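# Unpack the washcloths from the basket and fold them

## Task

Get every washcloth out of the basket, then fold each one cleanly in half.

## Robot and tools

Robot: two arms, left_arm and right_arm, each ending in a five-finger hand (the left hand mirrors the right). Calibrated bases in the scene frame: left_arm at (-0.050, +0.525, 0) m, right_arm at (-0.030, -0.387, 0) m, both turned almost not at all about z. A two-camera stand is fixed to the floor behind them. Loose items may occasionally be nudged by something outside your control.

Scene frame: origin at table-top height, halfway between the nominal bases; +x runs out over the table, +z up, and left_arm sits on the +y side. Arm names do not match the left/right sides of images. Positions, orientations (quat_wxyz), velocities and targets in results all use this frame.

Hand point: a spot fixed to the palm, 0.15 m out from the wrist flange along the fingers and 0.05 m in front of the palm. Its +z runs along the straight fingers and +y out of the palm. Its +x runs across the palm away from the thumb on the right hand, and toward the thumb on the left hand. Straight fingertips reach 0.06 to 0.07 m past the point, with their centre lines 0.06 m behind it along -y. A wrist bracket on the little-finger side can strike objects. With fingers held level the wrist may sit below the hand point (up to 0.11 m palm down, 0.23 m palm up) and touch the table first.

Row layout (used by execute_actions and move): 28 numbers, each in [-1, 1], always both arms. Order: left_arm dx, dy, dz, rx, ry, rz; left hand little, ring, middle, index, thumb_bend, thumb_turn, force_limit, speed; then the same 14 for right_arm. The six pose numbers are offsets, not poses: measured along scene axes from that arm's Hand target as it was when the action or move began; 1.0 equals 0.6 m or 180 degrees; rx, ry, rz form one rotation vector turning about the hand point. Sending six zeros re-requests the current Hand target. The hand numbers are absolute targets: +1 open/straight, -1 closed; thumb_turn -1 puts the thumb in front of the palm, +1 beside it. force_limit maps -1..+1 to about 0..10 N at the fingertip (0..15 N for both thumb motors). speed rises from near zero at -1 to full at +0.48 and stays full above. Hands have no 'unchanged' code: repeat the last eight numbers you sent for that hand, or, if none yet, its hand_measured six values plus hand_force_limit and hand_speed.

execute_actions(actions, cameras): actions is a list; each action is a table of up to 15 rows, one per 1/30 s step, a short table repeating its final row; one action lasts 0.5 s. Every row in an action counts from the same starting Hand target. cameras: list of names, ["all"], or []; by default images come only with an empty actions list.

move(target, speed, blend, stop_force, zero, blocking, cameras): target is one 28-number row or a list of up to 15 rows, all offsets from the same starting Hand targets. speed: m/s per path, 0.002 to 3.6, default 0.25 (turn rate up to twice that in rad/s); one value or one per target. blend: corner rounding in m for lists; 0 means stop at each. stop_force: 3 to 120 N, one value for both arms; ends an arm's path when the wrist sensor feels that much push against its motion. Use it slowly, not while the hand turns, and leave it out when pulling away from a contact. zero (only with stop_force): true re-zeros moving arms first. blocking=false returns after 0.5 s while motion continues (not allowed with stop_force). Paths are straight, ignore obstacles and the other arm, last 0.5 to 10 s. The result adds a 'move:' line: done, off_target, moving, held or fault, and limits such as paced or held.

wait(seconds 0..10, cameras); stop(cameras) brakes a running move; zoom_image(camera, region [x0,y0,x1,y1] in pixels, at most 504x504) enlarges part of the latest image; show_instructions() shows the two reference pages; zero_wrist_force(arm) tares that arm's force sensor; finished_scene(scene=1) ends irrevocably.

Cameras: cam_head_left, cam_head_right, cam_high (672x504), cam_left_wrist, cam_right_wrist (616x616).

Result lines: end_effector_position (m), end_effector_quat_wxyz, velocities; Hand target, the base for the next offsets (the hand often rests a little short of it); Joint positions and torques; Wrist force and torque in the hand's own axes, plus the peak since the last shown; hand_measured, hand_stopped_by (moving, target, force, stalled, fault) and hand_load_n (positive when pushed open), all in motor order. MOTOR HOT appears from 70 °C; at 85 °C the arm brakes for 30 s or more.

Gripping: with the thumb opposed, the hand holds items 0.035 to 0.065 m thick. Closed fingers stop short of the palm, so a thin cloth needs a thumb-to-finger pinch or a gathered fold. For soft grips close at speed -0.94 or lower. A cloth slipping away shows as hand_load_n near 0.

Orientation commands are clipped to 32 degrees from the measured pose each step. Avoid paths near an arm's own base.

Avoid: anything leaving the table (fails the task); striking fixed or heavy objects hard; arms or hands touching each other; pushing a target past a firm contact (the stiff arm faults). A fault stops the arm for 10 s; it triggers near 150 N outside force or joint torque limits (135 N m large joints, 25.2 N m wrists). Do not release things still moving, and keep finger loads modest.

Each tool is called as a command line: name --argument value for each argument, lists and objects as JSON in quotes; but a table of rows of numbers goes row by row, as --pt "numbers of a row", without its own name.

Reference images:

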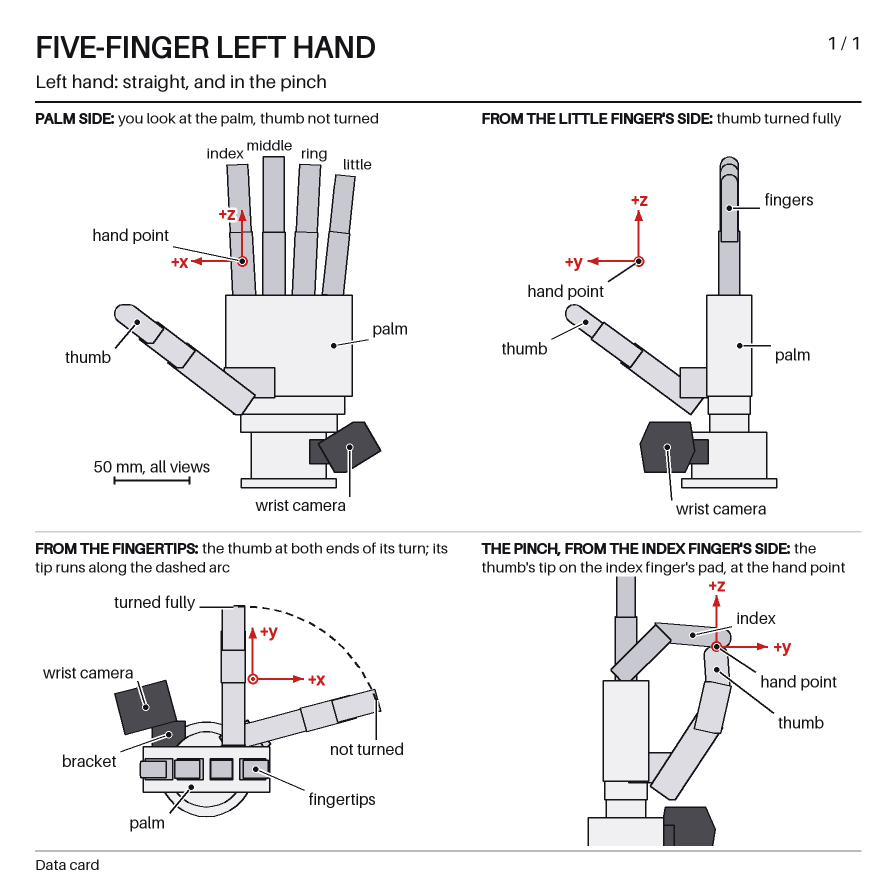

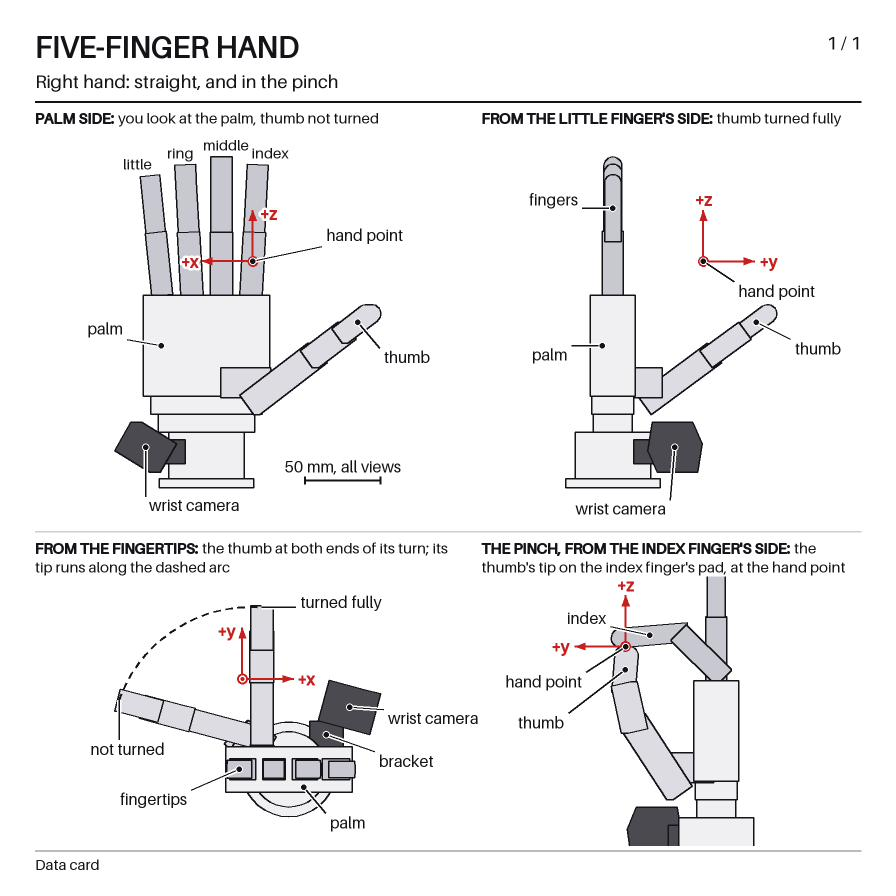

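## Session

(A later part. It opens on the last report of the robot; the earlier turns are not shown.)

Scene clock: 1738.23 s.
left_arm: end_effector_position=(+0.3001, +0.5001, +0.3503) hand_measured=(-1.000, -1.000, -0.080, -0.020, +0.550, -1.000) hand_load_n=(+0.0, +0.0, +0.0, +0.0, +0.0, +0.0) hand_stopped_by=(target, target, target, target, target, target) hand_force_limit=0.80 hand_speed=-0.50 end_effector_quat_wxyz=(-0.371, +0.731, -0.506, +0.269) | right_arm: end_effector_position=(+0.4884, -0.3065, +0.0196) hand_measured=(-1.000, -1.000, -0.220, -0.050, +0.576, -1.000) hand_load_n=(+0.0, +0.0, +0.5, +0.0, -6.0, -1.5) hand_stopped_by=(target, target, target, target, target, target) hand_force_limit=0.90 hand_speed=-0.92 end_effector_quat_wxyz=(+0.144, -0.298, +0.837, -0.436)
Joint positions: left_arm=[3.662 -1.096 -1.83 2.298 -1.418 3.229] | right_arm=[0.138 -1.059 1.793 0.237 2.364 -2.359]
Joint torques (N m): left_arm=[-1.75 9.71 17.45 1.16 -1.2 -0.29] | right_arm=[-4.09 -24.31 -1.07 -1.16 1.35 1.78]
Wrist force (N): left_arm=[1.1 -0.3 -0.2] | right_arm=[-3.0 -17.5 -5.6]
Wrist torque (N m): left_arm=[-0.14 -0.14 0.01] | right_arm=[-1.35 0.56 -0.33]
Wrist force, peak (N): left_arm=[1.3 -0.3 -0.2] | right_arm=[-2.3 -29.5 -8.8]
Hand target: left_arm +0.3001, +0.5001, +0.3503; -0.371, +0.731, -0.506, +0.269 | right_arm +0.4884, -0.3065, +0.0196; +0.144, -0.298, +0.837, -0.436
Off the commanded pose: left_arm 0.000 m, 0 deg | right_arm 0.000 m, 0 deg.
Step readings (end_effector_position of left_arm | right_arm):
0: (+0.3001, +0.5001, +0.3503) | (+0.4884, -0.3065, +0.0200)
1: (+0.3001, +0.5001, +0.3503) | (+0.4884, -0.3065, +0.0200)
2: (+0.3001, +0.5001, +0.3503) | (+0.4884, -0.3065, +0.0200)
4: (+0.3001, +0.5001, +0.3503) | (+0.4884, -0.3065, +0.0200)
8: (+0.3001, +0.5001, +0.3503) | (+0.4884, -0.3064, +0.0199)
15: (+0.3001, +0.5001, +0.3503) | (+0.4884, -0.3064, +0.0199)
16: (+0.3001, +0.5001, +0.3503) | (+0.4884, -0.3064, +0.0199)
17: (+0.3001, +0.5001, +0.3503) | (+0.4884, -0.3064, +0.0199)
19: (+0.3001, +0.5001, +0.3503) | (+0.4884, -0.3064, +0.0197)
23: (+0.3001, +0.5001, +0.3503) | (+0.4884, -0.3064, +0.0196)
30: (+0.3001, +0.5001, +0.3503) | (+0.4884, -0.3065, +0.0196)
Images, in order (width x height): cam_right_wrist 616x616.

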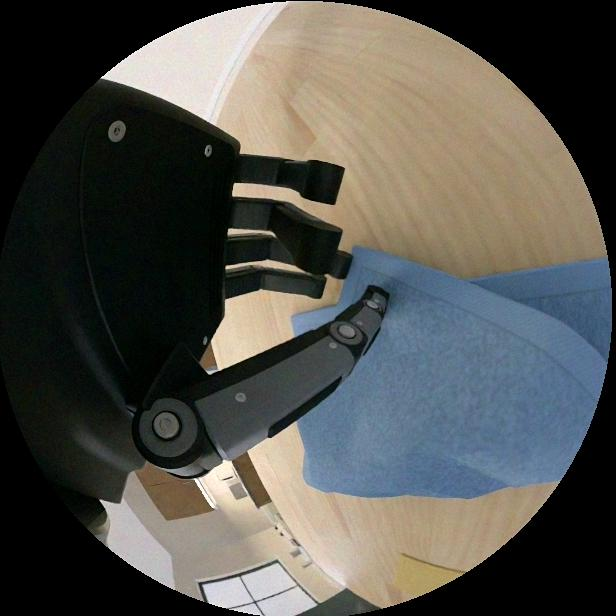

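execute_actions --actions '[[[0,0,0,0,0,0,-1,-1,-0.08,-0.02,0.55,-1,0.8,-0.5,0,0,-0.001,0,0,0,-1,-1,-0.30,-0.12,0.57,-1,0.9,-0.92]],[[0,0,0,0,0,0,-1,-1,-0.08,-0.02,0.55,-1,0.8,-0.5,0,0,-0.001,0,0,0,-1,-1,-0.37,-0.2,0.55,-1,0.9,-0.92]]]' --cameras '["cam_right_wrist"]'

zoom_image --camera "cam_right_wrist" --region '[260, 200, 460, 380]'

Scene clock: 1743.67 s.
left_arm: end_effector_position=(+0.3001, +0.5001, +0.3503) hand_measured=(-1.000, -1.000, -0.080, -0.020, +0.550, -1.000) hand_load_n=(+0.0, +0.0, +0.0, +0.0, +0.0, +0.0) hand_stopped_by=(target, target, target, target, target, target) hand_force_limit=0.80 hand_speed=-0.50 end_effector_quat_wxyz=(-0.371, +0.731, -0.506, +0.269) | right_arm: end_effector_position=(+0.4884, -0.3065, +0.0184) hand_measured=(-1.000, -1.000, -0.370, -0.200, +0.546, -1.000) hand_load_n=(+0.0, +0.0, +0.0, +0.0, -4.5, -2.5) hand_stopped_by=(target, target, target, target, target, target) hand_force_limit=0.90 hand_speed=-0.92 end_effector_quat_wxyz=(+0.144, -0.298, +0.837, -0.436)
Joint positions: left_arm=[3.662 -1.096 -1.83 2.298 -1.418 3.229] | right_arm=[0.138 -1.057 1.794 0.234 2.364 -2.359]
Joint torques (N m): left_arm=[-1.93 9.82 16.52 1.34 -1.33 -0.22] | right_arm=[-4.29 -32.04 1.16 0.37 0.29 1.83]
Wrist force (N): left_arm=[1.2 -0.3 -0.2] | right_arm=[-2.7 -22.8 -12.6]
Wrist torque (N m): left_arm=[-0.13 -0.16 0.02] | right_arm=[-1.79 0.64 -0.43]
Wrist force, peak (N): left_arm=[1.3 -0.4 -0.3] | right_arm=[-2.3 -24.5 -12.7]
Hand target: left_arm +0.3001, +0.5001, +0.3503; -0.371, +0.731, -0.506, +0.269 | right_arm +0.4884, -0.3065, +0.0184; +0.144, -0.298, +0.837, -0.436
Off the commanded pose: left_arm 0.000 m, 0 deg | right_arm 0.000 m, 0 deg.
Step readings (end_effector_position of left_arm | right_arm):
0: (+0.3001, +0.5001, +0.3503) | (+0.4884, -0.3065, +0.0196)
1: (+0.3001, +0.5001, +0.3503) | (+0.4884, -0.3065, +0.0196)
2: (+0.3001, +0.5001, +0.3503) | (+0.4884, -0.3065, +0.0195)
4: (+0.3001, +0.5001, +0.3503) | (+0.4885, -0.3064, +0.0192)
8: (+0.3001, +0.5001, +0.3503) | (+0.4884, -0.3065, +0.0191)
15: (+0.3001, +0.5001, +0.3503) | (+0.4884, -0.3065, +0.0190)
16: (+0.3001, +0.5001, +0.3503) | (+0.4884, -0.3065, +0.0190)
17: (+0.3001, +0.5001, +0.3503) | (+0.4884, -0.3065, +0.0189)
19: (+0.3001, +0.5001, +0.3503) | (+0.4884, -0.3065, +0.0185)
23: (+0.3001, +0.5001, +0.3503) | (+0.4884, -0.3065, +0.0184)
30: (+0.3001, +0.5001, +0.3503) | (+0.4884, -0.3065, +0.0184)
Images, in order (width x height): cam_right_wrist 616x616.

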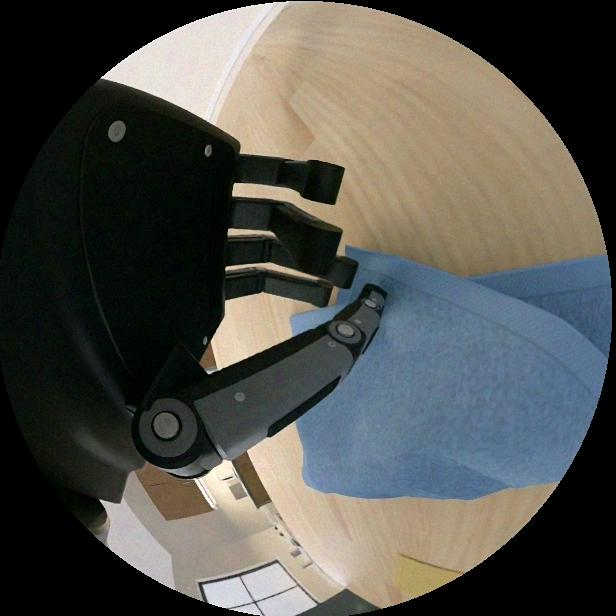

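Scaled by 2.520 from the camera's 616x616 image, which has a finer 880x880 frame.

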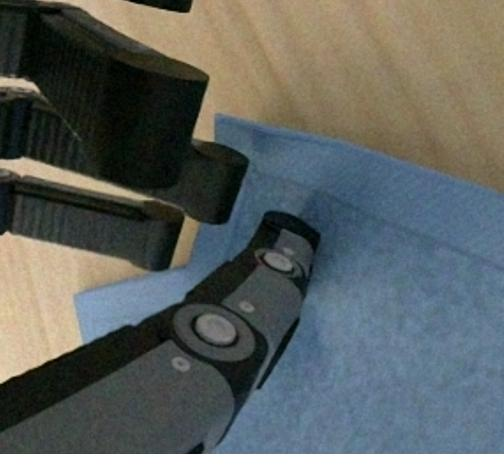

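execute_actions --actions '[[[0,0,0,0,0,0,-1,-1,-0.08,-0.02,0.55,-1,0.8,-0.5,0,0,-0.0006,0,0,0,-1,-1,-0.44,-0.28,0.54,-1,0.9,-0.92]],[[0,0,0,0,0,0,-1,-1,-0.08,-0.02,0.55,-1,0.8,-0.5,0,0,-0.0008,0,0,0,-1,-1,-0.51,-0.36,0.52,-1,0.9,-0.92]]]' --cameras '["cam_right_wrist"]'

zoom_image --camera "cam_right_wrist" --region '[260, 200, 460, 380]'

Scene clock: 1749.53 s.
left_arm: end_effector_position=(+0.3001, +0.5001, +0.3503) hand_measured=(-1.000, -1.000, -0.080, -0.020, +0.550, -1.000) hand_load_n=(+0.0, +0.5, +0.0, +0.0, +0.0, +0.0) hand_stopped_by=(target, target, target, target, target, target) hand_force_limit=0.80 hand_speed=-0.50 end_effector_quat_wxyz=(-0.371, +0.731, -0.506, +0.269) | right_arm: end_effector_position=(+0.4884, -0.3065, +0.0175) hand_measured=(-1.000, -1.000, -0.510, -0.360, +0.518, -1.000) hand_load_n=(+0.0, +0.0, +0.0, +0.0, -3.0, -3.0) hand_stopped_by=(target, target, target, target, target, target) hand_force_limit=0.90 hand_speed=-0.92 end_effector_quat_wxyz=(+0.144, -0.298, +0.837, -0.436)
Joint positions: left_arm=[3.662 -1.096 -1.83 2.298 -1.418 3.229] | right_arm=[0.138 -1.056 1.795 0.232 2.364 -2.359]
Joint torques (N m): left_arm=[-0.62 10.35 18.1 1.31 -1.28 -0.25] | right_arm=[-3.41 -23.72 1.85 1.7 -2.23 1.79]
Wrist force (N): left_arm=[1.1 -0.4 -0.2] | right_arm=[-2.7 -25.0 -18.4]
Wrist torque (N m): left_arm=[-0.14 -0.15 0.01] | right_arm=[-2.00 0.73 -0.48]
Wrist force, peak (N): left_arm=[1.4 -0.3 -0.3] | right_arm=[-2.2 -26.7 -18.6]
Hand target: left_arm +0.3001, +0.5001, +0.3503; -0.371, +0.731, -0.506, +0.269 | right_arm +0.4884, -0.3065, +0.0176; +0.144, -0.298, +0.837, -0.436
Off the commanded pose: left_arm 0.000 m, 0 deg | right_arm 0.000 m, 0 deg.
Step readings (end_effector_position of left_arm | right_arm):
0: (+0.3001, +0.5001, +0.3503) | (+0.4884, -0.3065, +0.0184)
1: (+0.3001, +0.5001, +0.3503) | (+0.4884, -0.3065, +0.0184)
2: (+0.3001, +0.5001, +0.3503) | (+0.4884, -0.3065, +0.0184)
4: (+0.3001, +0.5001, +0.3503) | (+0.4884, -0.3065, +0.0182)
8: (+0.3001, +0.5001, +0.3503) | (+0.4884, -0.3065, +0.0181)
15: (+0.3001, +0.5001, +0.3503) | (+0.4884, -0.3065, +0.0181)
16: (+0.3001, +0.5001, +0.3503) | (+0.4884, -0.3065, +0.0180)
17: (+0.3001, +0.5001, +0.3503) | (+0.4884, -0.3065, +0.0179)
19: (+0.3001, +0.5001, +0.3503) | (+0.4884, -0.3064, +0.0176)
23: (+0.3001, +0.5001, +0.3503) | (+0.4884, -0.3065, +0.0175)
30: (+0.3001, +0.5001, +0.3503) | (+0.4884, -0.3065, +0.0175)
Images, in order (width x height): cam_right_wrist 616x616.

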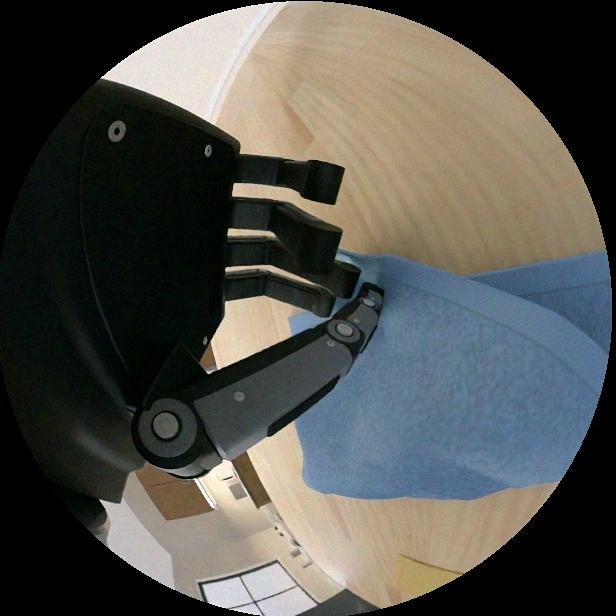

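Scaled by 2.520 from the camera's 616x616 image, which has a finer 880x880 frame.

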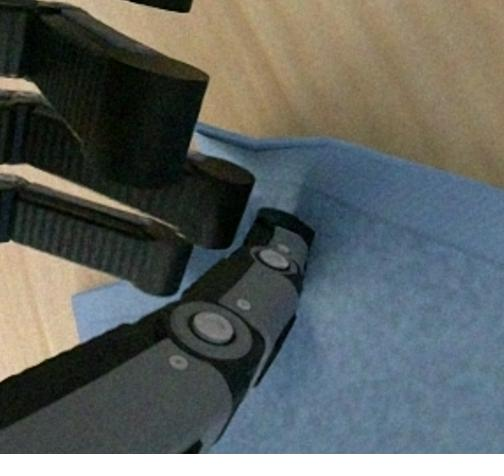

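execute_actions --actions '[[[0,0,0,0,0,0,-1,-1,-0.08,-0.02,0.55,-1,0.8,-0.5,0,0,-0.0002,0,0,0,-1,-1,-0.57,-0.44,0.49,-1,1,-0.92]],[[0,0,0,0,0,0,-1,-1,-0.08,-0.02,0.55,-1,0.8,-0.5,0,0,-0.0004,0,0,0,-1,-1,-0.6,-0.5,0.44,-1,1,-0.92]]]' --cameras '["cam_right_wrist"]'

zoom_image --camera "cam_right_wrist" --region '[260, 200, 460, 380]'

Scene clock: 1755.63 s.
left_arm: end_effector_position=(+0.3001, +0.5001, +0.3503) hand_measured=(-1.000, -1.000, -0.080, -0.020, +0.550, -1.000) hand_load_n=(+0.0, +0.0, +0.0, +0.0, +0.0, +0.0) hand_stopped_by=(target, target, target, target, target, target) hand_force_limit=0.80 hand_speed=-0.50 end_effector_quat_wxyz=(-0.371, +0.731, -0.506, +0.269) | right_arm: end_effector_position=(+0.4884, -0.3065, +0.0172) hand_measured=(-1.000, -1.000, -0.598, -0.500, +0.448, -1.000) hand_load_n=(+0.0, +0.0, +9.0, +0.0, +8.0, -0.5) hand_stopped_by=(target, target, target, target, target, target) hand_force_limit=1.00 hand_speed=-0.92 end_effector_quat_wxyz=(+0.144, -0.298, +0.837, -0.436)
Joint positions: left_arm=[3.662 -1.096 -1.83 2.298 -1.418 3.229] | right_arm=[0.138 -1.056 1.795 0.231 2.364 -2.359]
Joint torques (N m): left_arm=[-0.51 11.34 17.17 1.32 -1.28 -0.22] | right_arm=[-3.46 -20.94 -0.84 0.99 -1.72 1.47]
Wrist force (N): left_arm=[1.2 -0.3 -0.2] | right_arm=[-2.8 -18.7 -12.0]
Wrist torque (N m): left_arm=[-0.12 -0.16 0.01] | right_arm=[-1.58 0.61 -0.37]
Wrist force, peak (N): left_arm=[1.3 -0.4 -0.2] | right_arm=[-2.8 -25.3 -18.6]
Hand target: left_arm +0.3001, +0.5001, +0.3503; -0.371, +0.731, -0.506, +0.269 | right_arm +0.4884, -0.3065, +0.0172; +0.144, -0.298, +0.837, -0.436
Off the commanded pose: left_arm 0.000 m, 0 deg | right_arm 0.000 m, 0 deg.
Step readings (end_effector_position of left_arm | right_arm):
0: (+0.3001, +0.5001, +0.3503) | (+0.4884, -0.3065, +0.0176)
1: (+0.3001, +0.5001, +0.3503) | (+0.4884, -0.3065, +0.0176)
2: (+0.3001, +0.5001, +0.3503) | (+0.4884, -0.3065, +0.0176)
4: (+0.3001, +0.5001, +0.3503) | (+0.4884, -0.3065, +0.0175)
8: (+0.3001, +0.5001, +0.3503) | (+0.4884, -0.3065, +0.0175)
15: (+0.3001, +0.5001, +0.3503) | (+0.4884, -0.3065, +0.0175)
16: (+0.3001, +0.5001, +0.3503) | (+0.4884, -0.3065, +0.0174)
17: (+0.3001, +0.5001, +0.3503) | (+0.4884, -0.3065, +0.0174)
19: (+0.3001, +0.5001, +0.3503) | (+0.4884, -0.3065, +0.0172)
23: (+0.3001, +0.5001, +0.3503) | (+0.4884, -0.3065, +0.0172)
30: (+0.3001, +0.5001, +0.3503) | (+0.4884, -0.3065, +0.0172)
Images, in order (width x height): cam_right_wrist 616x616.

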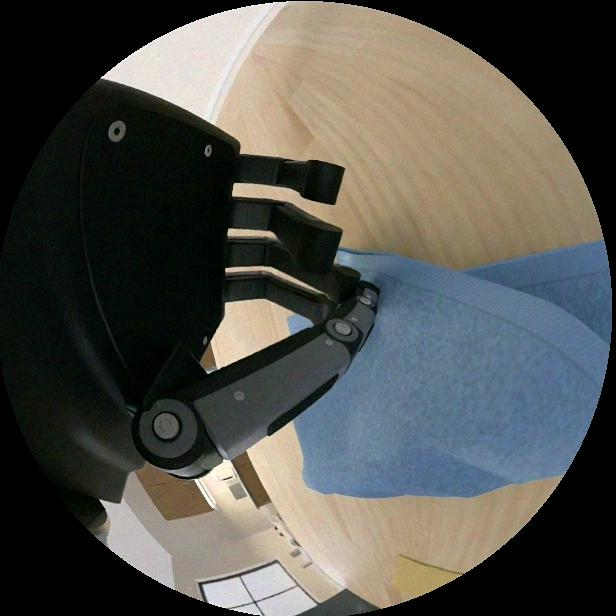

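Scaled by 2.520 from the camera's 616x616 image, which has a finer 880x880 frame.

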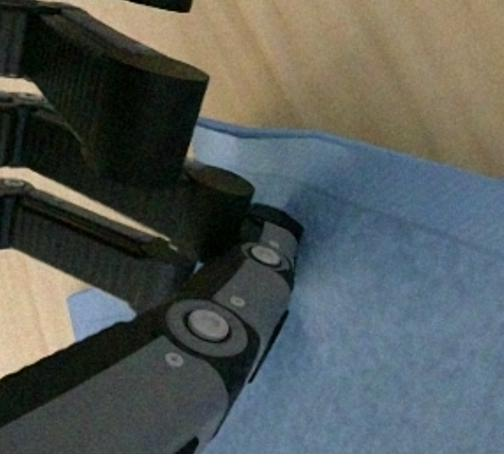

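execute_actions --actions '[[[0,0,0,0,0,0,-1,-1,-0.08,-0.02,0.55,-1,0.8,-0.5,0,0,0.0004,0,0,0,-1,-1,-0.64,-0.52,0.40,-1,1,-0.92]],[[0,0,0,0,0,0,-1,-1,-0.08,-0.02,0.55,-1,0.8,-0.5,0,0,0.0008,0,0,0,-1,-1,-0.64,-0.52,0.36,-1,1,-0.92]]]'

move --pt "0 0 0 0 0 0 -1 -1 -0.08 -0.02 0.55 -1 0.8 -0.5 0 0 0.04 0 0 0 -1 -1 -0.64 -0.52 0.36 -1 1 -0.92" --speed 0.03 --cameras '["cam_right_wrist"]'

zoom_image --camera "cam_right_wrist" --region '[260, 200, 460, 380]'

Scene clock: 1763.33 s.
left_arm: end_effector_position=(+0.3001, +0.5001, +0.3503) hand_measured=(-1.000, -1.000, -0.080, -0.020, +0.550, -1.000) hand_load_n=(+0.0, +0.0, +0.0, +0.0, +0.0, +0.0) hand_stopped_by=(target, target, target, target, target, target) hand_force_limit=0.80 hand_speed=-0.50 end_effector_quat_wxyz=(-0.371, +0.731, -0.506, +0.269) | right_arm: end_effector_position=(+0.4884, -0.3065, +0.0180) hand_measured=(-1.000, -1.000, -0.602, -0.520, +0.426, -1.000) hand_load_n=(+0.0, +0.0, +14.0, +0.0, +14.5, +1.0) hand_stopped_by=(target, target, force, target, force, target) hand_force_limit=1.00 hand_speed=-0.92 end_effector_quat_wxyz=(+0.144, -0.298, +0.837, -0.436)
Joint positions: left_arm=[3.662 -1.096 -1.83 2.298 -1.418 3.229] | right_arm=[0.138 -1.057 1.794 0.233 2.364 -2.359]
Joint torques (N m): left_arm=[-0.81 9.57 17.27 1.22 -1.27 -0.16] | right_arm=[-3.45 -33.41 -18.82 -0.24 0.72 1.23]
Wrist force (N): left_arm=[1.1 -0.3 -0.2] | right_arm=[-3.4 -11.1 -5.6]
Wrist torque (N m): left_arm=[-0.13 -0.14 0.00] | right_arm=[-1.02 0.57 -0.25]
Wrist force, peak (N): left_arm=[1.3 -0.5 -0.3] | right_arm=[-2.6 -19.0 -12.4]
Hand target: left_arm +0.3001, +0.5001, +0.3503; -0.371, +0.731, -0.506, +0.269 | right_arm +0.4884, -0.3065, +0.0179; +0.144, -0.298, +0.837, -0.436
Off the commanded pose: left_arm 0.000 m, 0 deg | right_arm 0.000 m, 0 deg.
Step readings (end_effector_position of left_arm | right_arm):
0: (+0.3001, +0.5001, +0.3503) | (+0.4884, -0.3065, +0.0172)
1: (+0.3001, +0.5001, +0.3503) | (+0.4884, -0.3065, +0.0172)
2: (+0.3001, +0.5001, +0.3503) | (+0.4884, -0.3065, +0.0172)
4: (+0.3001, +0.5001, +0.3503) | (+0.4884, -0.3065, +0.0173)
8: (+0.3001, +0.5001, +0.3503) | (+0.4883, -0.3065, +0.0174)
15: (+0.3001, +0.5001, +0.3503) | (+0.4884, -0.3065, +0.0174)
16: (+0.3001, +0.5001, +0.3503) | (+0.4884, -0.3065, +0.0174)
17: (+0.3001, +0.5001, +0.3503) | (+0.4884, -0.3065, +0.0175)
19: (+0.3001, +0.5001, +0.3503) | (+0.4884, -0.3065, +0.0179)
23: (+0.3001, +0.5001, +0.3503) | (+0.4884, -0.3065, +0.0180)
30: (+0.3001, +0.5001, +0.3503) | (+0.4884, -0.3065, +0.0180)

Scene clock: 1764.40 s.
left_arm: end_effector_position=(+0.3001, +0.5001, +0.3503) hand_measured=(-1.000, -1.000, -0.080, -0.020, +0.550, -1.000) hand_load_n=(+0.0, +0.0, +0.0, +0.0, +0.0, +0.0) hand_stopped_by=(target, target, target, target, target, target) hand_force_limit=0.80 hand_speed=-0.50 end_effector_quat_wxyz=(-0.371, +0.731, -0.506, +0.269) | right_arm: end_effector_position=(+0.4885, -0.3064, +0.0422) hand_measured=(-1.000, -1.000, -0.602, -0.520, +0.428, -1.000) hand_load_n=(+0.0, +0.0, +14.5, +0.0, +15.0, +1.0) hand_stopped_by=(target, target, force, target, force, target) hand_force_limit=1.00 hand_speed=-0.92 end_effector_quat_wxyz=(+0.144, -0.298, +0.837, -0.436) end_effector_velocity=(+0.001, +0.000, -0.002) end_effector_angular_velocity=(+0.002, -0.002, +0.000)
Joint positions: left_arm=[3.662 -1.096 -1.83 2.298 -1.418 3.229] | right_arm=[0.138 -1.095 1.777 0.288 2.364 -2.359]
Joint velocities: left_arm=[within noise] | right_arm=[0 0.004 0 -0.005 -0.002 0.001]
Joint torques (N m): left_arm=[-0.31 10.5 18.01 1.3 -1.12 -0.31] | right_arm=[-5.11 -24.94 -9.67 -1.06 1.19 -1.44]
Wrist force (N): left_arm=[1.1 -0.2 -0.3] | right_arm=[-3.2 -1.9 0.9]
Wrist torque (N m): left_arm=[-0.11 -0.15 0.00] | right_arm=[-0.31 0.49 -0.09]
Wrist force, peak (N): left_arm=[1.4 -0.3 -0.2] | right_arm=[-3.4 -10.7 -5.4]
Hand target: left_arm +0.3001, +0.5001, +0.3503; -0.371, +0.731, -0.506, +0.269 | right_arm +0.4884, -0.3065, +0.0419; +0.144, -0.298, +0.837, -0.436
Off the commanded pose: left_arm 0.000 m, 0 deg | right_arm 0.000 m, 0 deg.
move: done
Images, in order (width x height): cam_right_wrist 616x616.

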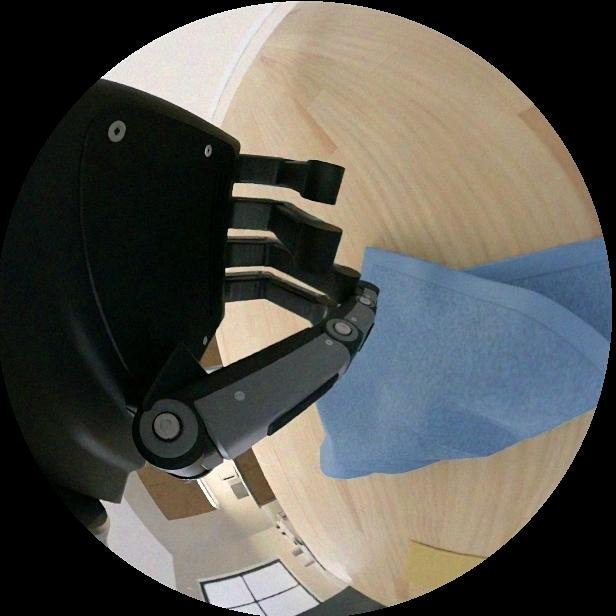

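Scaled by 2.520 from the camera's 616x616 image, which has a finer 880x880 frame.

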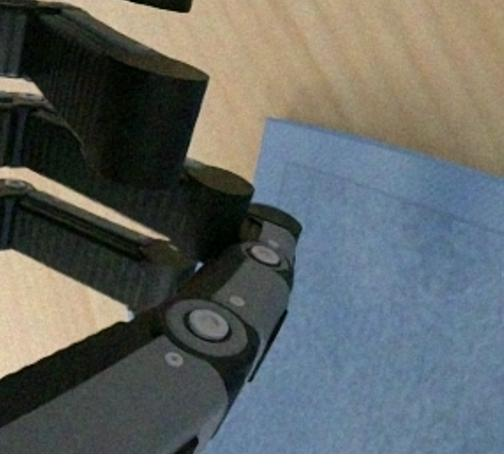

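move --pt "0 0 0 0 0 0 -1 -1 -0.08 -0.02 0.55 -1 0.8 -0.5 0 0 0.1 0 0 0 -1 -1 -0.07 -0.02 0.52 -1 0.8 -0.5" --pt "0 0 0 0 0 0 -1 -1 -0.08 -0.02 0.55 -1 0.8 -0.5 0.1327 0.034 0.1 0 0 0.189 -1 -1 -0.07 -0.02 0.52 -1 0.8 -0.5" --pt "0 0 0 0 0 0 -1 -1 -0.08 -0.02 0.55 -1 0.8 -0.5 0.1327 0.034 0.0 0 0 0.189 -1 -1 -0.07 -0.02 0.52 -1 0.8 -0.5" --speed 0.12 --cameras '["cam_high","cam_right_wrist"]'

zoom_image --camera "cam_right_wrist" --region '[240, 180, 480, 400]'

Scene clock: 1798.30 s.
left_arm: end_effector_position=(+0.3001, +0.5001, +0.3503) hand_measured=(-1.000, -1.000, -0.080, -0.020, +0.550, -1.000) hand_load_n=(+0.0, +0.0, +0.0, +0.0, +0.0, +0.0) hand_stopped_by=(target, target, target, target, target, target) hand_force_limit=0.80 hand_speed=-0.50 end_effector_quat_wxyz=(-0.371, +0.731, -0.506, +0.269) | right_arm: end_effector_position=(+0.5679, -0.2861, +0.0419) hand_measured=(-1.000, -1.000, -0.070, -0.020, +0.520, -1.000) hand_load_n=(+0.0, +0.0, +0.0, +0.0, +0.0, +0.0) hand_stopped_by=(target, target, target, target, target, target) hand_force_limit=0.80 hand_speed=-0.50 end_effector_quat_wxyz=(+0.265, -0.530, +0.713, -0.374)
Joint positions: left_arm=[3.662 -1.096 -1.83 2.298 -1.418 3.229] | right_arm=[-0.034 -1.155 1.798 -0.003 1.812 -2.989]
Joint torques (N m): left_arm=[-0.64 10.26 16.84 1.31 -1.31 -0.37] | right_arm=[12.68 -42.85 -26.06 -0.64 -1.25 -2.23]
Wrist force (N): left_arm=[1.0 -0.4 -0.2] | right_arm=[-3.7 -2.3 1.4]
Wrist torque (N m): left_arm=[-0.14 -0.13 0.00] | right_arm=[-0.40 0.56 -0.27]
Wrist force, peak (N): left_arm=[1.3 -0.5 -0.4] | right_arm=[-3.4 -3.5 0.3]
Hand target: left_arm +0.3001, +0.5001, +0.3503; -0.371, +0.731, -0.506, +0.269 | right_arm +0.5680, -0.2861, +0.0419; +0.265, -0.530, +0.713, -0.375
Off the commanded pose: left_arm 0.000 m, 0 deg | right_arm 0.000 m, 0 deg.
move: done
Images, in order (width x height): cam_high 672x504, cam_right_wrist 616x616.

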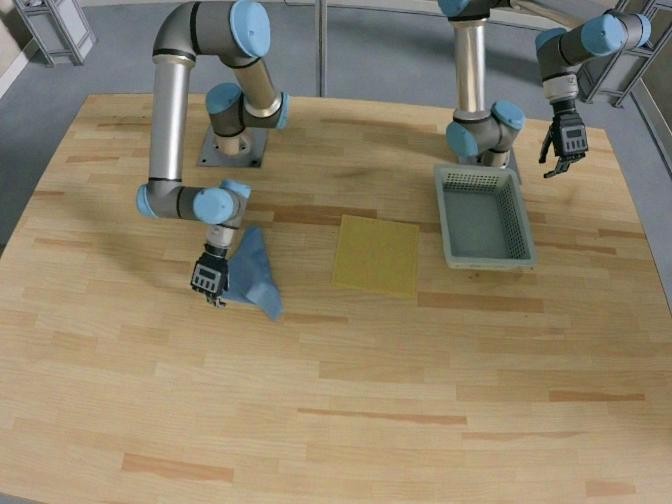

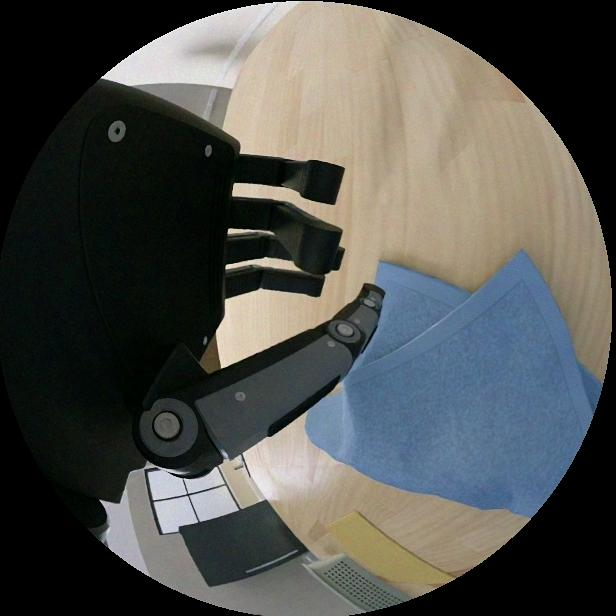

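Scaled by 2.100 from the camera's 616x616 image, which has a finer 880x880 frame.

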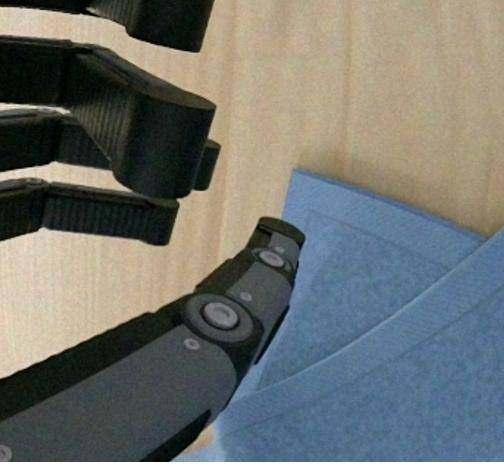

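move --pt "0 0 0 0 0 0 -1 -1 -0.08 -0.02 0.55 -1 0.8 -0.5 -0.0007 0.0245 0 0 0 0 -1 -1 -0.07 -0.02 0.52 -1 0.8 -0.5" --pt "0 0 0 0 0 0 -1 -1 -0.08 -0.02 0.55 -1 0.8 -0.5 -0.0007 0.0245 -0.025 0 0 0 -1 -1 -0.07 -0.02 0.52 -1 0.8 -0.5" --speed 0.04

move --pt "0 0 0 0 0 0 -1 -1 -0.08 -0.02 0.55 -1 0.8 -0.5 0 0 -0.03 0 0 0 -1 -1 -0.07 -0.02 0.52 -1 0.8 -0.5" --speed 0.006 --stop_force 5 --cameras '["cam_right_wrist"]'

zoom_image --camera "cam_right_wrist" --region '[260, 200, 460, 380]'

Scene clock: 1808.73 s.
left_arm: end_effector_position=(+0.3001, +0.5001, +0.3503) hand_measured=(-1.000, -1.000, -0.080, -0.020, +0.550, -1.000) hand_load_n=(+0.5, +0.0, +0.0, +0.0, +0.0, +0.0) hand_stopped_by=(target, target, target, target, target, target) hand_force_limit=0.80 hand_speed=-0.50 end_effector_quat_wxyz=(-0.371, +0.731, -0.506, +0.269) | right_arm: end_effector_position=(+0.5675, -0.2714, +0.0267) hand_measured=(-1.000, -1.000, -0.070, -0.020, +0.520, -1.000) hand_load_n=(+0.0, +0.0, +0.0, +0.0, +0.0, +0.0) hand_stopped_by=(target, target, target, target, target, target) hand_force_limit=0.80 hand_speed=-0.50 end_effector_quat_wxyz=(+0.265, -0.530, +0.713, -0.374) end_effector_velocity=(+0.000, +0.000, +0.002) end_effector_angular_velocity=(+0.000, +0.000, +0.000)
Joint positions: left_arm=[3.662 -1.096 -1.83 2.298 -1.418 3.229] | right_arm=[0 -1.124 1.798 -0.03 1.839 -2.968]
Joint velocities: left_arm=[within noise] | right_arm=[0 -0.003 -0.002 0.005 0 0]
Joint torques (N m): left_arm=[-0.39 10.47 17.57 1.16 -1.29 -0.35] | right_arm=[-10.72 -51.11 -29.3 3.04 -1.48 -2.6]
Wrist force (N): left_arm=[1.2 -0.3 -0.1] | right_arm=[-3.3 -2.5 1.4]
Wrist torque (N m): left_arm=[-0.13 -0.15 0.00] | right_arm=[-0.43 0.49 -0.19]
Wrist force, peak (N): left_arm=[1.4 -0.5 -0.2] | right_arm=[-3.4 -3.0 1.1]
Hand target: left_arm +0.3001, +0.5001, +0.3503; -0.371, +0.731, -0.506, +0.269 | right_arm +0.5676, -0.2714, +0.0269; +0.265, -0.530, +0.713, -0.375
Off the commanded pose: left_arm 0.000 m, 0 deg | right_arm 0.000 m, 0 deg.
move: done

Scene clock: 1811.07 s.
left_arm: end_effector_position=(+0.3001, +0.5001, +0.3503) hand_measured=(-1.000, -1.000, -0.080, -0.020, +0.550, -1.000) hand_load_n=(+0.0, +0.0, +0.0, +0.0, +0.0, +0.0) hand_stopped_by=(target, target, target, target, target, target) hand_force_limit=0.80 hand_speed=-0.50 end_effector_quat_wxyz=(-0.371, +0.731, -0.506, +0.269) | right_arm: end_effector_position=(+0.5676, -0.2714, +0.0204) hand_measured=(-1.000, -1.000, -0.070, -0.020, +0.520, -1.000) hand_load_n=(+0.0, +0.0, -2.0, +0.0, +0.0, +0.0) hand_stopped_by=(target, target, target, target, target, target) hand_force_limit=0.80 hand_speed=-0.50 end_effector_quat_wxyz=(+0.265, -0.530, +0.713, -0.375)
Joint positions: left_arm=[3.662 -1.096 -1.83 2.298 -1.418 3.229] | right_arm=[0 -1.114 1.803 -0.045 1.839 -2.968]
Joint torques (N m): left_arm=[-0.09 10.2 17.65 1.37 -1.27 -0.1] | right_arm=[-7.11 -48.58 -25.8 2.98 -1.6 -2.35]
Wrist force (N): left_arm=[1.1 -0.2 -0.2] | right_arm=[-2.7 -7.6 -0.9]
Wrist torque (N m): left_arm=[-0.12 -0.15 0.01] | right_arm=[-0.54 0.54 -0.30]
Wrist force, peak (N): left_arm=[1.4 -0.4 -0.3] | right_arm=[-2.5 -12.0 -2.2]
Hand target: left_arm +0.3001, +0.5001, +0.3503; -0.371, +0.731, -0.506, +0.269 | right_arm +0.5676, -0.2714, +0.0204; +0.265, -0.530, +0.713, -0.375 (not the last commanded pose)
Off the commanded pose: left_arm 0.000 m, 0 deg | right_arm 0.011 m, 0 deg.
move: contact (right_arm)
Images, in order (width x height): cam_right_wrist 616x616.

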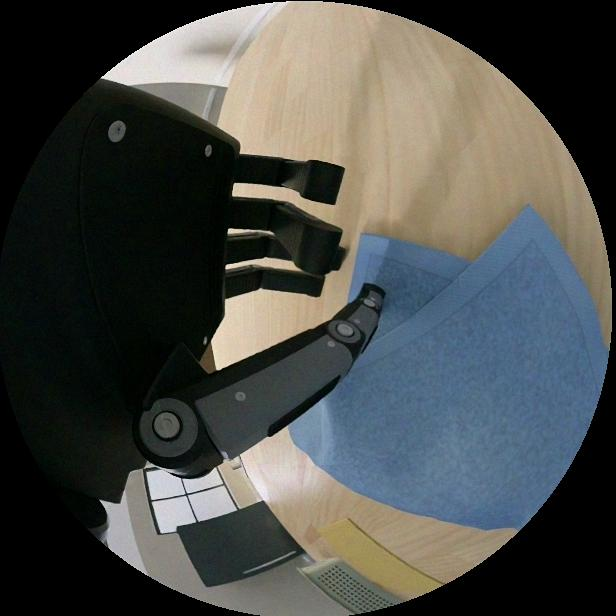

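Scaled by 2.520 from the camera's 616x616 image, which has a finer 880x880 frame.

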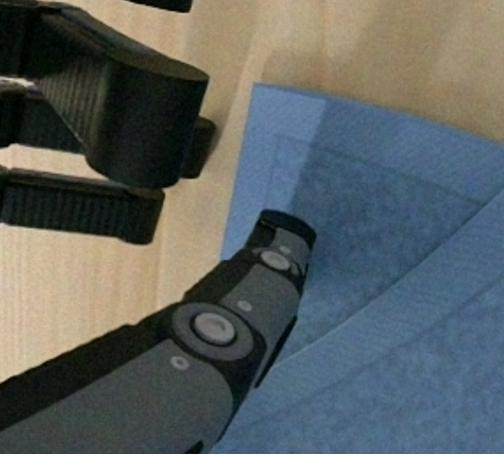

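move --pt "0 0 0 0 0 0 -1 -1 -0.08 -0.02 0.55 -1 0.8 -0.5 0 0 0.01 0 0 0 -1 -1 -0.08 -0.02 0.53 -1 0.8 -0.5" --pt "0 0 0 0 0 0 -1 -1 -0.08 -0.02 0.55 -1 0.8 -0.5 -0.0063 0.002 0.01 0 0 0 -1 -1 -0.08 -0.02 0.53 -1 0.8 -0.5" --speed 0.03

move --pt "0 0 0 0 0 0 -1 -1 -0.08 -0.02 0.55 -1 0.8 -0.5 0 0 -0.03 0 0 0 -1 -1 -0.08 -0.02 0.53 -1 0.8 -0.5" --speed 0.006 --stop_force 5

execute_actions --actions '[[[0,0,0,0,0,0,-1,-1,-0.08,-0.02,0.55,-1,0.8,-0.5,0,0,0,0,0,0,-1,-1,-0.08,-0.02,0.63,-1,0.8,-0.92]],[[0,0,0,0,0,0,-1,-1,-0.08,-0.02,0.55,-1,0.8,-0.5,0,0,0,0,0,0,-1,-1,-0.08,-0.02,0.65,-1,0.8,-0.92]]]' --cameras '["cam_right_wrist"]'

zoom_image --camera "cam_right_wrist" --region '[260, 200, 460, 380]'

Scene clock: 1818.70 s.
left_arm: end_effector_position=(+0.3001, +0.5001, +0.3503) hand_measured=(-1.000, -1.000, -0.080, -0.020, +0.550, -1.000) hand_load_n=(+0.0, +0.0, +0.0, +0.0, +0.0, +0.0) hand_stopped_by=(target, target, target, target, target, target) hand_force_limit=0.80 hand_speed=-0.50 end_effector_quat_wxyz=(-0.371, +0.731, -0.506, +0.269) | right_arm: end_effector_position=(+0.5638, -0.2701, +0.0265) hand_measured=(-1.000, -1.000, -0.080, -0.020, +0.530, -1.000) hand_load_n=(+0.0, +0.0, +0.0, +0.0, +0.0, +0.0) hand_stopped_by=(target, target, target, target, target, target) hand_force_limit=0.80 hand_speed=-0.50 end_effector_quat_wxyz=(+0.265, -0.530, +0.713, -0.375)
Joint positions: left_arm=[3.662 -1.096 -1.83 2.298 -1.418 3.229] | right_arm=[0.003 -1.13 1.808 -0.034 1.842 -2.966]
Joint torques (N m): left_arm=[1.32 9.1 17.14 1.28 -1.2 -0.16] | right_arm=[-6.08 -22.89 -29.53 0.73 -0.19 0.46]
Wrist force (N): left_arm=[1.2 -0.3 -0.2] | right_arm=[-3.4 -2.3 1.3]
Wrist torque (N m): left_arm=[-0.14 -0.15 0.01] | right_arm=[-0.39 0.50 -0.23]
Wrist force, peak (N): left_arm=[1.4 -0.4 -0.2] | right_arm=[-2.8 -7.9 -1.0]
Hand target: left_arm +0.3001, +0.5001, +0.3503; -0.371, +0.731, -0.506, +0.269 | right_arm +0.5638, -0.2702, +0.0264; +0.265, -0.530, +0.713, -0.375
Off the commanded pose: left_arm 0.000 m, 0 deg | right_arm 0.000 m, 0 deg.
move: done

Scene clock: 1820.93 s.
left_arm: end_effector_position=(+0.3001, +0.5001, +0.3503) hand_measured=(-1.000, -1.000, -0.080, -0.020, +0.550, -1.000) hand_load_n=(+0.0, +0.0, +0.0, +0.0, +0.0, +0.0) hand_stopped_by=(target, target, target, target, target, target) hand_force_limit=0.80 hand_speed=-0.50 end_effector_quat_wxyz=(-0.371, +0.731, -0.506, +0.269) | right_arm: end_effector_position=(+0.5639, -0.2702, +0.0201) hand_measured=(-1.000, -1.000, -0.080, -0.020, +0.530, -1.000) hand_load_n=(+0.0, +0.0, -1.5, +0.0, +0.0, +0.0) hand_stopped_by=(target, target, target, target, target, target) hand_force_limit=0.80 hand_speed=-0.50 end_effector_quat_wxyz=(+0.265, -0.530, +0.713, -0.375)
Joint positions: left_arm=[3.662 -1.096 -1.83 2.298 -1.418 3.229] | right_arm=[0.003 -1.12 1.813 -0.049 1.842 -2.966]
Joint torques (N m): left_arm=[0.78 9.81 17.68 1.28 -1.22 -0.18] | right_arm=[-8.6 -48.1 -24.47 2.93 -1.39 -2.2]
Wrist force (N): left_arm=[1.1 -0.4 -0.3] | right_arm=[-2.6 -7.8 -0.7]
Wrist torque (N m): left_arm=[-0.14 -0.15 0.01] | right_arm=[-0.58 0.56 -0.36]
Wrist force, peak (N): left_arm=[1.3 -0.2 -0.3] | right_arm=[-2.1 -12.7 -2.1]
Hand target: left_arm +0.3001, +0.5001, +0.3503; -0.371, +0.731, -0.506, +0.269 | right_arm +0.5639, -0.2702, +0.0202; +0.265, -0.530, +0.713, -0.375 (not the last commanded pose)
Off the commanded pose: left_arm 0.000 m, 0 deg | right_arm 0.012 m, 0 deg.
move: contact (right_arm)

Scene clock: 1822.20 s.
left_arm: end_effector_position=(+0.3001, +0.5001, +0.3503) hand_measured=(-1.000, -1.000, -0.080, -0.020, +0.550, -1.000) hand_load_n=(+0.0, +0.5, +0.0, +0.0, +0.0, +0.0) hand_stopped_by=(target, target, target, target, target, target) hand_force_limit=0.80 hand_speed=-0.50 end_effector_quat_wxyz=(-0.371, +0.731, -0.506, +0.269) | right_arm: end_effector_position=(+0.5639, -0.2702, +0.0202) hand_measured=(-1.000, -1.000, -0.080, -0.020, +0.648, -1.000) hand_load_n=(+0.0, +0.0, -1.5, +0.0, -2.0, -0.5) hand_stopped_by=(target, target, target, target, target, target) hand_force_limit=0.80 hand_speed=-0.92 end_effector_quat_wxyz=(+0.265, -0.530, +0.713, -0.375)
Joint positions: left_arm=[3.662 -1.096 -1.83 2.298 -1.418 3.229] | right_arm=[0.003 -1.12 1.813 -0.049 1.842 -2.966]
Joint torques (N m): left_arm=[-0.29 9.56 17.41 1.23 -1.31 0.04] | right_arm=[-8.56 -46.85 -24.42 0.66 -1.2 -1.98]
Wrist force (N): left_arm=[1.2 -0.3 -0.3] | right_arm=[-2.4 -10.0 -1.9]
Wrist torque (N m): left_arm=[-0.13 -0.15 0.01] | right_arm=[-0.71 0.56 -0.37]
Wrist force, peak (N): left_arm=[1.3 -0.4 -0.3] | right_arm=[-2.4 -10.8 -2.0]
Hand target: left_arm +0.3001, +0.5001, +0.3503; -0.371, +0.731, -0.506, +0.269 | right_arm +0.5639, -0.2702, +0.0202; +0.265, -0.530, +0.713, -0.375
Off the commanded pose: left_arm 0.000 m, 0 deg | right_arm 0.000 m, 0 deg.
Step readings (end_effector_position of left_arm | right_arm):
0: (+0.3001, +0.5001, +0.3503) | (+0.5639, -0.2702, +0.0201)
1: (+0.3001, +0.5001, +0.3503) | (+0.5639, -0.2702, +0.0201)
2: (+0.3001, +0.5001, +0.3503) | (+0.5639, -0.2702, +0.0201)
4: (+0.3001, +0.5001, +0.3503) | (+0.5639, -0.2702, +0.0201)
8: (+0.3001, +0.5001, +0.3503) | (+0.5639, -0.2702, +0.0201)
15: (+0.3001, +0.5001, +0.3503) | (+0.5639, -0.2702, +0.0201)
16: (+0.3001, +0.5001, +0.3503) | (+0.5639, -0.2702, +0.0201)
17: (+0.3001, +0.5001, +0.3503) | (+0.5639, -0.2702, +0.0201)
19: (+0.3001, +0.5001, +0.3503) | (+0.5639, -0.2702, +0.0201)
23: (+0.3001, +0.5001, +0.3503) | (+0.5639, -0.2702, +0.0202)
30: (+0.3001, +0.5001, +0.3503) | (+0.5639, -0.2702, +0.0202)
Images, in order (width x height): cam_right_wrist 616x616.

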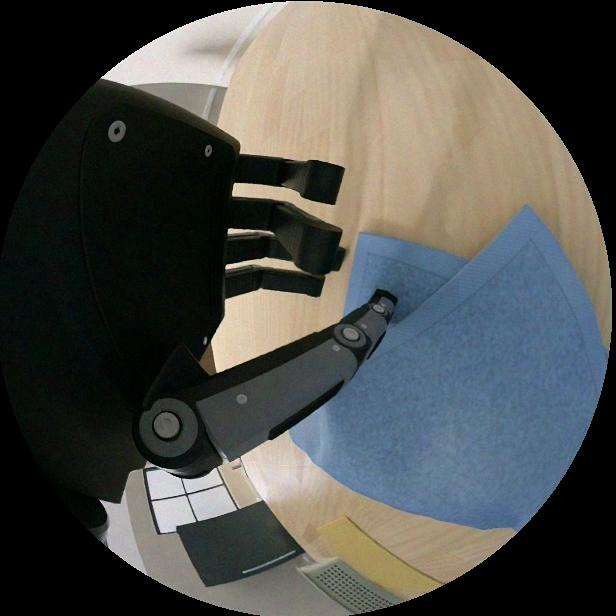

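Scaled by 2.520 from the camera's 616x616 image, which has a finer 880x880 frame.

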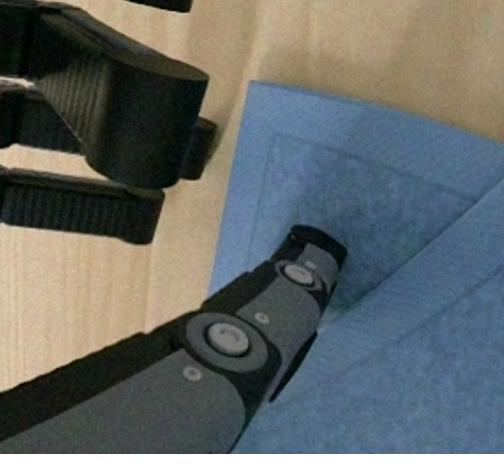

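move --pt "0 0 0 0 0 0 -1 -1 -0.08 -0.02 0.55 -1 0.8 -0.5 0 0 0.01 0 0 0 -1 -1 -0.08 -0.02 0.6 -1 0.8 -0.5" --pt "0 0 0 0 0 0 -1 -1 -0.08 -0.02 0.55 -1 0.8 -0.5 -0.0063 0.002 0.01 0 0 0 -1 -1 -0.08 -0.02 0.6 -1 0.8 -0.5" --speed 0.03

move --pt "0 0 0 0 0 0 -1 -1 -0.08 -0.02 0.55 -1 0.8 -0.5 0 0 -0.03 0 0 0 -1 -1 -0.08 -0.02 0.6 -1 0.8 -0.5" --speed 0.006 --stop_force 5

execute_actions --actions '[[[0,0,0,0,0,0,-1,-1,-0.08,-0.02,0.55,-1,0.8,-0.5,0,0,0,0,0,0,-1,-1,-0.08,-0.02,0.66,-1,0.8,-0.92]],[[0,0,0,0,0,0,-1,-1,-0.08,-0.02,0.55,-1,0.8,-0.5,0,0,-0.0015,0,0,0,-1,-1,-0.12,-0.07,0.64,-1,0.8,-0.92]]]' --cameras '["cam_right_wrist"]'

zoom_image --camera "cam_right_wrist" --region '[260, 200, 460, 380]'

Scene clock: 1836.17 s.
left_arm: end_effector_position=(+0.3001, +0.5001, +0.3503) hand_measured=(-1.000, -1.000, -0.080, -0.020, +0.550, -1.000) hand_load_n=(+0.5, +0.0, +0.0, +0.0, +0.0, +0.0) hand_stopped_by=(target, target, target, target, target, target) hand_force_limit=0.80 hand_speed=-0.50 end_effector_quat_wxyz=(-0.371, +0.731, -0.506, +0.269) | right_arm: end_effector_position=(+0.5601, -0.2689, +0.0263) hand_measured=(-1.000, -1.000, -0.080, -0.020, +0.600, -1.000) hand_load_n=(+0.0, +0.0, +0.0, +0.0, +0.0, +0.0) hand_stopped_by=(target, target, target, target, target, target) hand_force_limit=0.80 hand_speed=-0.50 end_effector_quat_wxyz=(+0.265, -0.530, +0.713, -0.375)
Joint positions: left_arm=[3.662 -1.096 -1.83 2.298 -1.418 3.229] | right_arm=[0.006 -1.136 1.819 -0.038 1.844 -2.964]
Joint torques (N m): left_arm=[0.91 10.03 17.36 1.32 -1.33 -0.17] | right_arm=[-0.69 -22.37 -27.52 0.72 -0.22 0.22]
Wrist force (N): left_arm=[1.3 -0.3 -0.2] | right_arm=[-3.2 -2.4 1.4]
Wrist torque (N m): left_arm=[-0.13 -0.18 0.02] | right_arm=[-0.40 0.48 -0.22]
Wrist force, peak (N): left_arm=[1.4 -0.4 -0.3] | right_arm=[-2.6 -10.8 -1.9]
Hand target: left_arm +0.3001, +0.5001, +0.3503; -0.371, +0.731, -0.506, +0.269 | right_arm +0.5601, -0.2690, +0.0262; +0.265, -0.530, +0.713, -0.375
Off the commanded pose: left_arm 0.000 m, 0 deg | right_arm 0.000 m, 0 deg.
move: done

Scene clock: 1838.37 s.
left_arm: end_effector_position=(+0.3001, +0.5001, +0.3503) hand_measured=(-1.000, -1.000, -0.080, -0.020, +0.550, -1.000) hand_load_n=(+0.0, +0.0, +0.0, +0.0, +0.0, +0.0) hand_stopped_by=(target, target, target, target, target, target) hand_force_limit=0.80 hand_speed=-0.50 end_effector_quat_wxyz=(-0.371, +0.731, -0.506, +0.269) | right_arm: end_effector_position=(+0.5601, -0.2690, +0.0201) hand_measured=(-1.000, -1.000, -0.080, -0.020, +0.600, -1.000) hand_load_n=(+0.0, +0.0, -1.5, +0.0, +0.0, +0.0) hand_stopped_by=(target, target, target, target, target, target) hand_force_limit=0.80 hand_speed=-0.50 end_effector_quat_wxyz=(+0.265, -0.530, +0.713, -0.375)
Joint positions: left_arm=[3.662 -1.096 -1.83 2.298 -1.418 3.229] | right_arm=[0.006 -1.126 1.823 -0.052 1.844 -2.964]
Joint torques (N m): left_arm=[1.03 10.42 17.98 1.28 -1.33 -0.15] | right_arm=[-7.87 -46.88 -25.52 2.76 -1.47 -2.01]
Wrist force (N): left_arm=[1.1 -0.3 -0.3] | right_arm=[-2.2 -8.8 -1.1]
Wrist torque (N m): left_arm=[-0.12 -0.15 0.01] | right_arm=[-0.61 0.51 -0.35]
Wrist force, peak (N): left_arm=[1.4 -0.2 -0.3] | right_arm=[-2.1 -13.8 -2.6]
Hand target: left_arm +0.3001, +0.5001, +0.3503; -0.371, +0.731, -0.506, +0.269 | right_arm +0.5601, -0.2690, +0.0201; +0.265, -0.530, +0.713, -0.375 (not the last commanded pose)
Off the commanded pose: left_arm 0.000 m, 0 deg | right_arm 0.012 m, 0 deg.
move: contact (right_arm)

Scene clock: 1839.57 s.
left_arm: end_effector_position=(+0.3001, +0.5001, +0.3503) hand_measured=(-1.000, -1.000, -0.080, -0.020, +0.550, -1.000) hand_load_n=(+0.0, +0.0, +0.0, +0.0, +0.0, +0.0) hand_stopped_by=(target, target, target, target, target, target) hand_force_limit=0.80 hand_speed=-0.50 end_effector_quat_wxyz=(-0.371, +0.731, -0.506, +0.269) | right_arm: end_effector_position=(+0.5601, -0.2690, +0.0192) hand_measured=(-1.000, -1.000, -0.120, -0.070, +0.640, -1.000) hand_load_n=(+0.0, +0.0, +0.0, +0.0, -2.0, -1.5) hand_stopped_by=(target, target, target, target, target, target) hand_force_limit=0.80 hand_speed=-0.92 end_effector_quat_wxyz=(+0.265, -0.530, +0.713, -0.375)
Joint positions: left_arm=[3.662 -1.096 -1.83 2.298 -1.418 3.229] | right_arm=[0.006 -1.125 1.824 -0.054 1.844 -2.964]
Joint torques (N m): left_arm=[1.22 9.34 17.52 1.28 -1.27 0.07] | right_arm=[-8.1 -15.55 -0.23 3.54 -1.36 -1.93]
Wrist force (N): left_arm=[1.2 -0.4 -0.1] | right_arm=[-3.0 -14.7 -6.3]
Wrist torque (N m): left_arm=[-0.15 -0.15 0.01] | right_arm=[-1.34 0.53 -0.40]
Wrist force, peak (N): left_arm=[1.3 -0.4 -0.4] | right_arm=[-2.7 -19.9 -4.0]
Hand target: left_arm +0.3001, +0.5001, +0.3503; -0.371, +0.731, -0.506, +0.269 | right_arm +0.5601, -0.2690, +0.0192; +0.265, -0.530, +0.713, -0.375
Off the commanded pose: left_arm 0.000 m, 0 deg | right_arm 0.000 m, 0 deg.
Step readings (end_effector_position of left_arm | right_arm):
0: (+0.3001, +0.5001, +0.3503) | (+0.5601, -0.2690, +0.0201)
1: (+0.3001, +0.5001, +0.3503) | (+0.5601, -0.2690, +0.0201)
2: (+0.3001, +0.5001, +0.3503) | (+0.5601, -0.2690, +0.0201)
4: (+0.3001, +0.5001, +0.3503) | (+0.5601, -0.2690, +0.0201)
8: (+0.3001, +0.5001, +0.3503) | (+0.5601, -0.2690, +0.0201)
15: (+0.3001, +0.5001, +0.3503) | (+0.5601, -0.2690, +0.0201)
16: (+0.3001, +0.5001, +0.3503) | (+0.5601, -0.2690, +0.0201)
17: (+0.3001, +0.5001, +0.3503) | (+0.5602, -0.2690, +0.0201)
19: (+0.3001, +0.5001, +0.3503) | (+0.5603, -0.2689, +0.0197)
23: (+0.3001, +0.5001, +0.3503) | (+0.5602, -0.2689, +0.0194)
30: (+0.3001, +0.5001, +0.3503) | (+0.5601, -0.2690, +0.0192)
Images, in order (width x height): cam_right_wrist 616x616.

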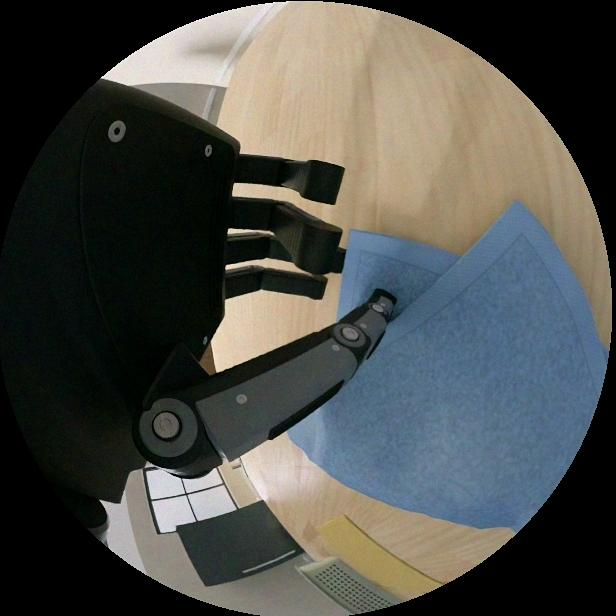

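Scaled by 2.520 from the camera's 616x616 image, which has a finer 880x880 frame.

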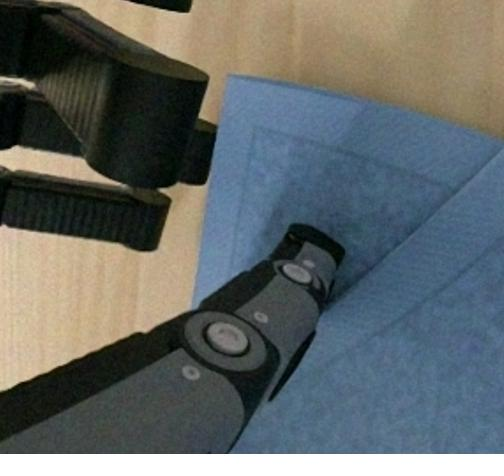

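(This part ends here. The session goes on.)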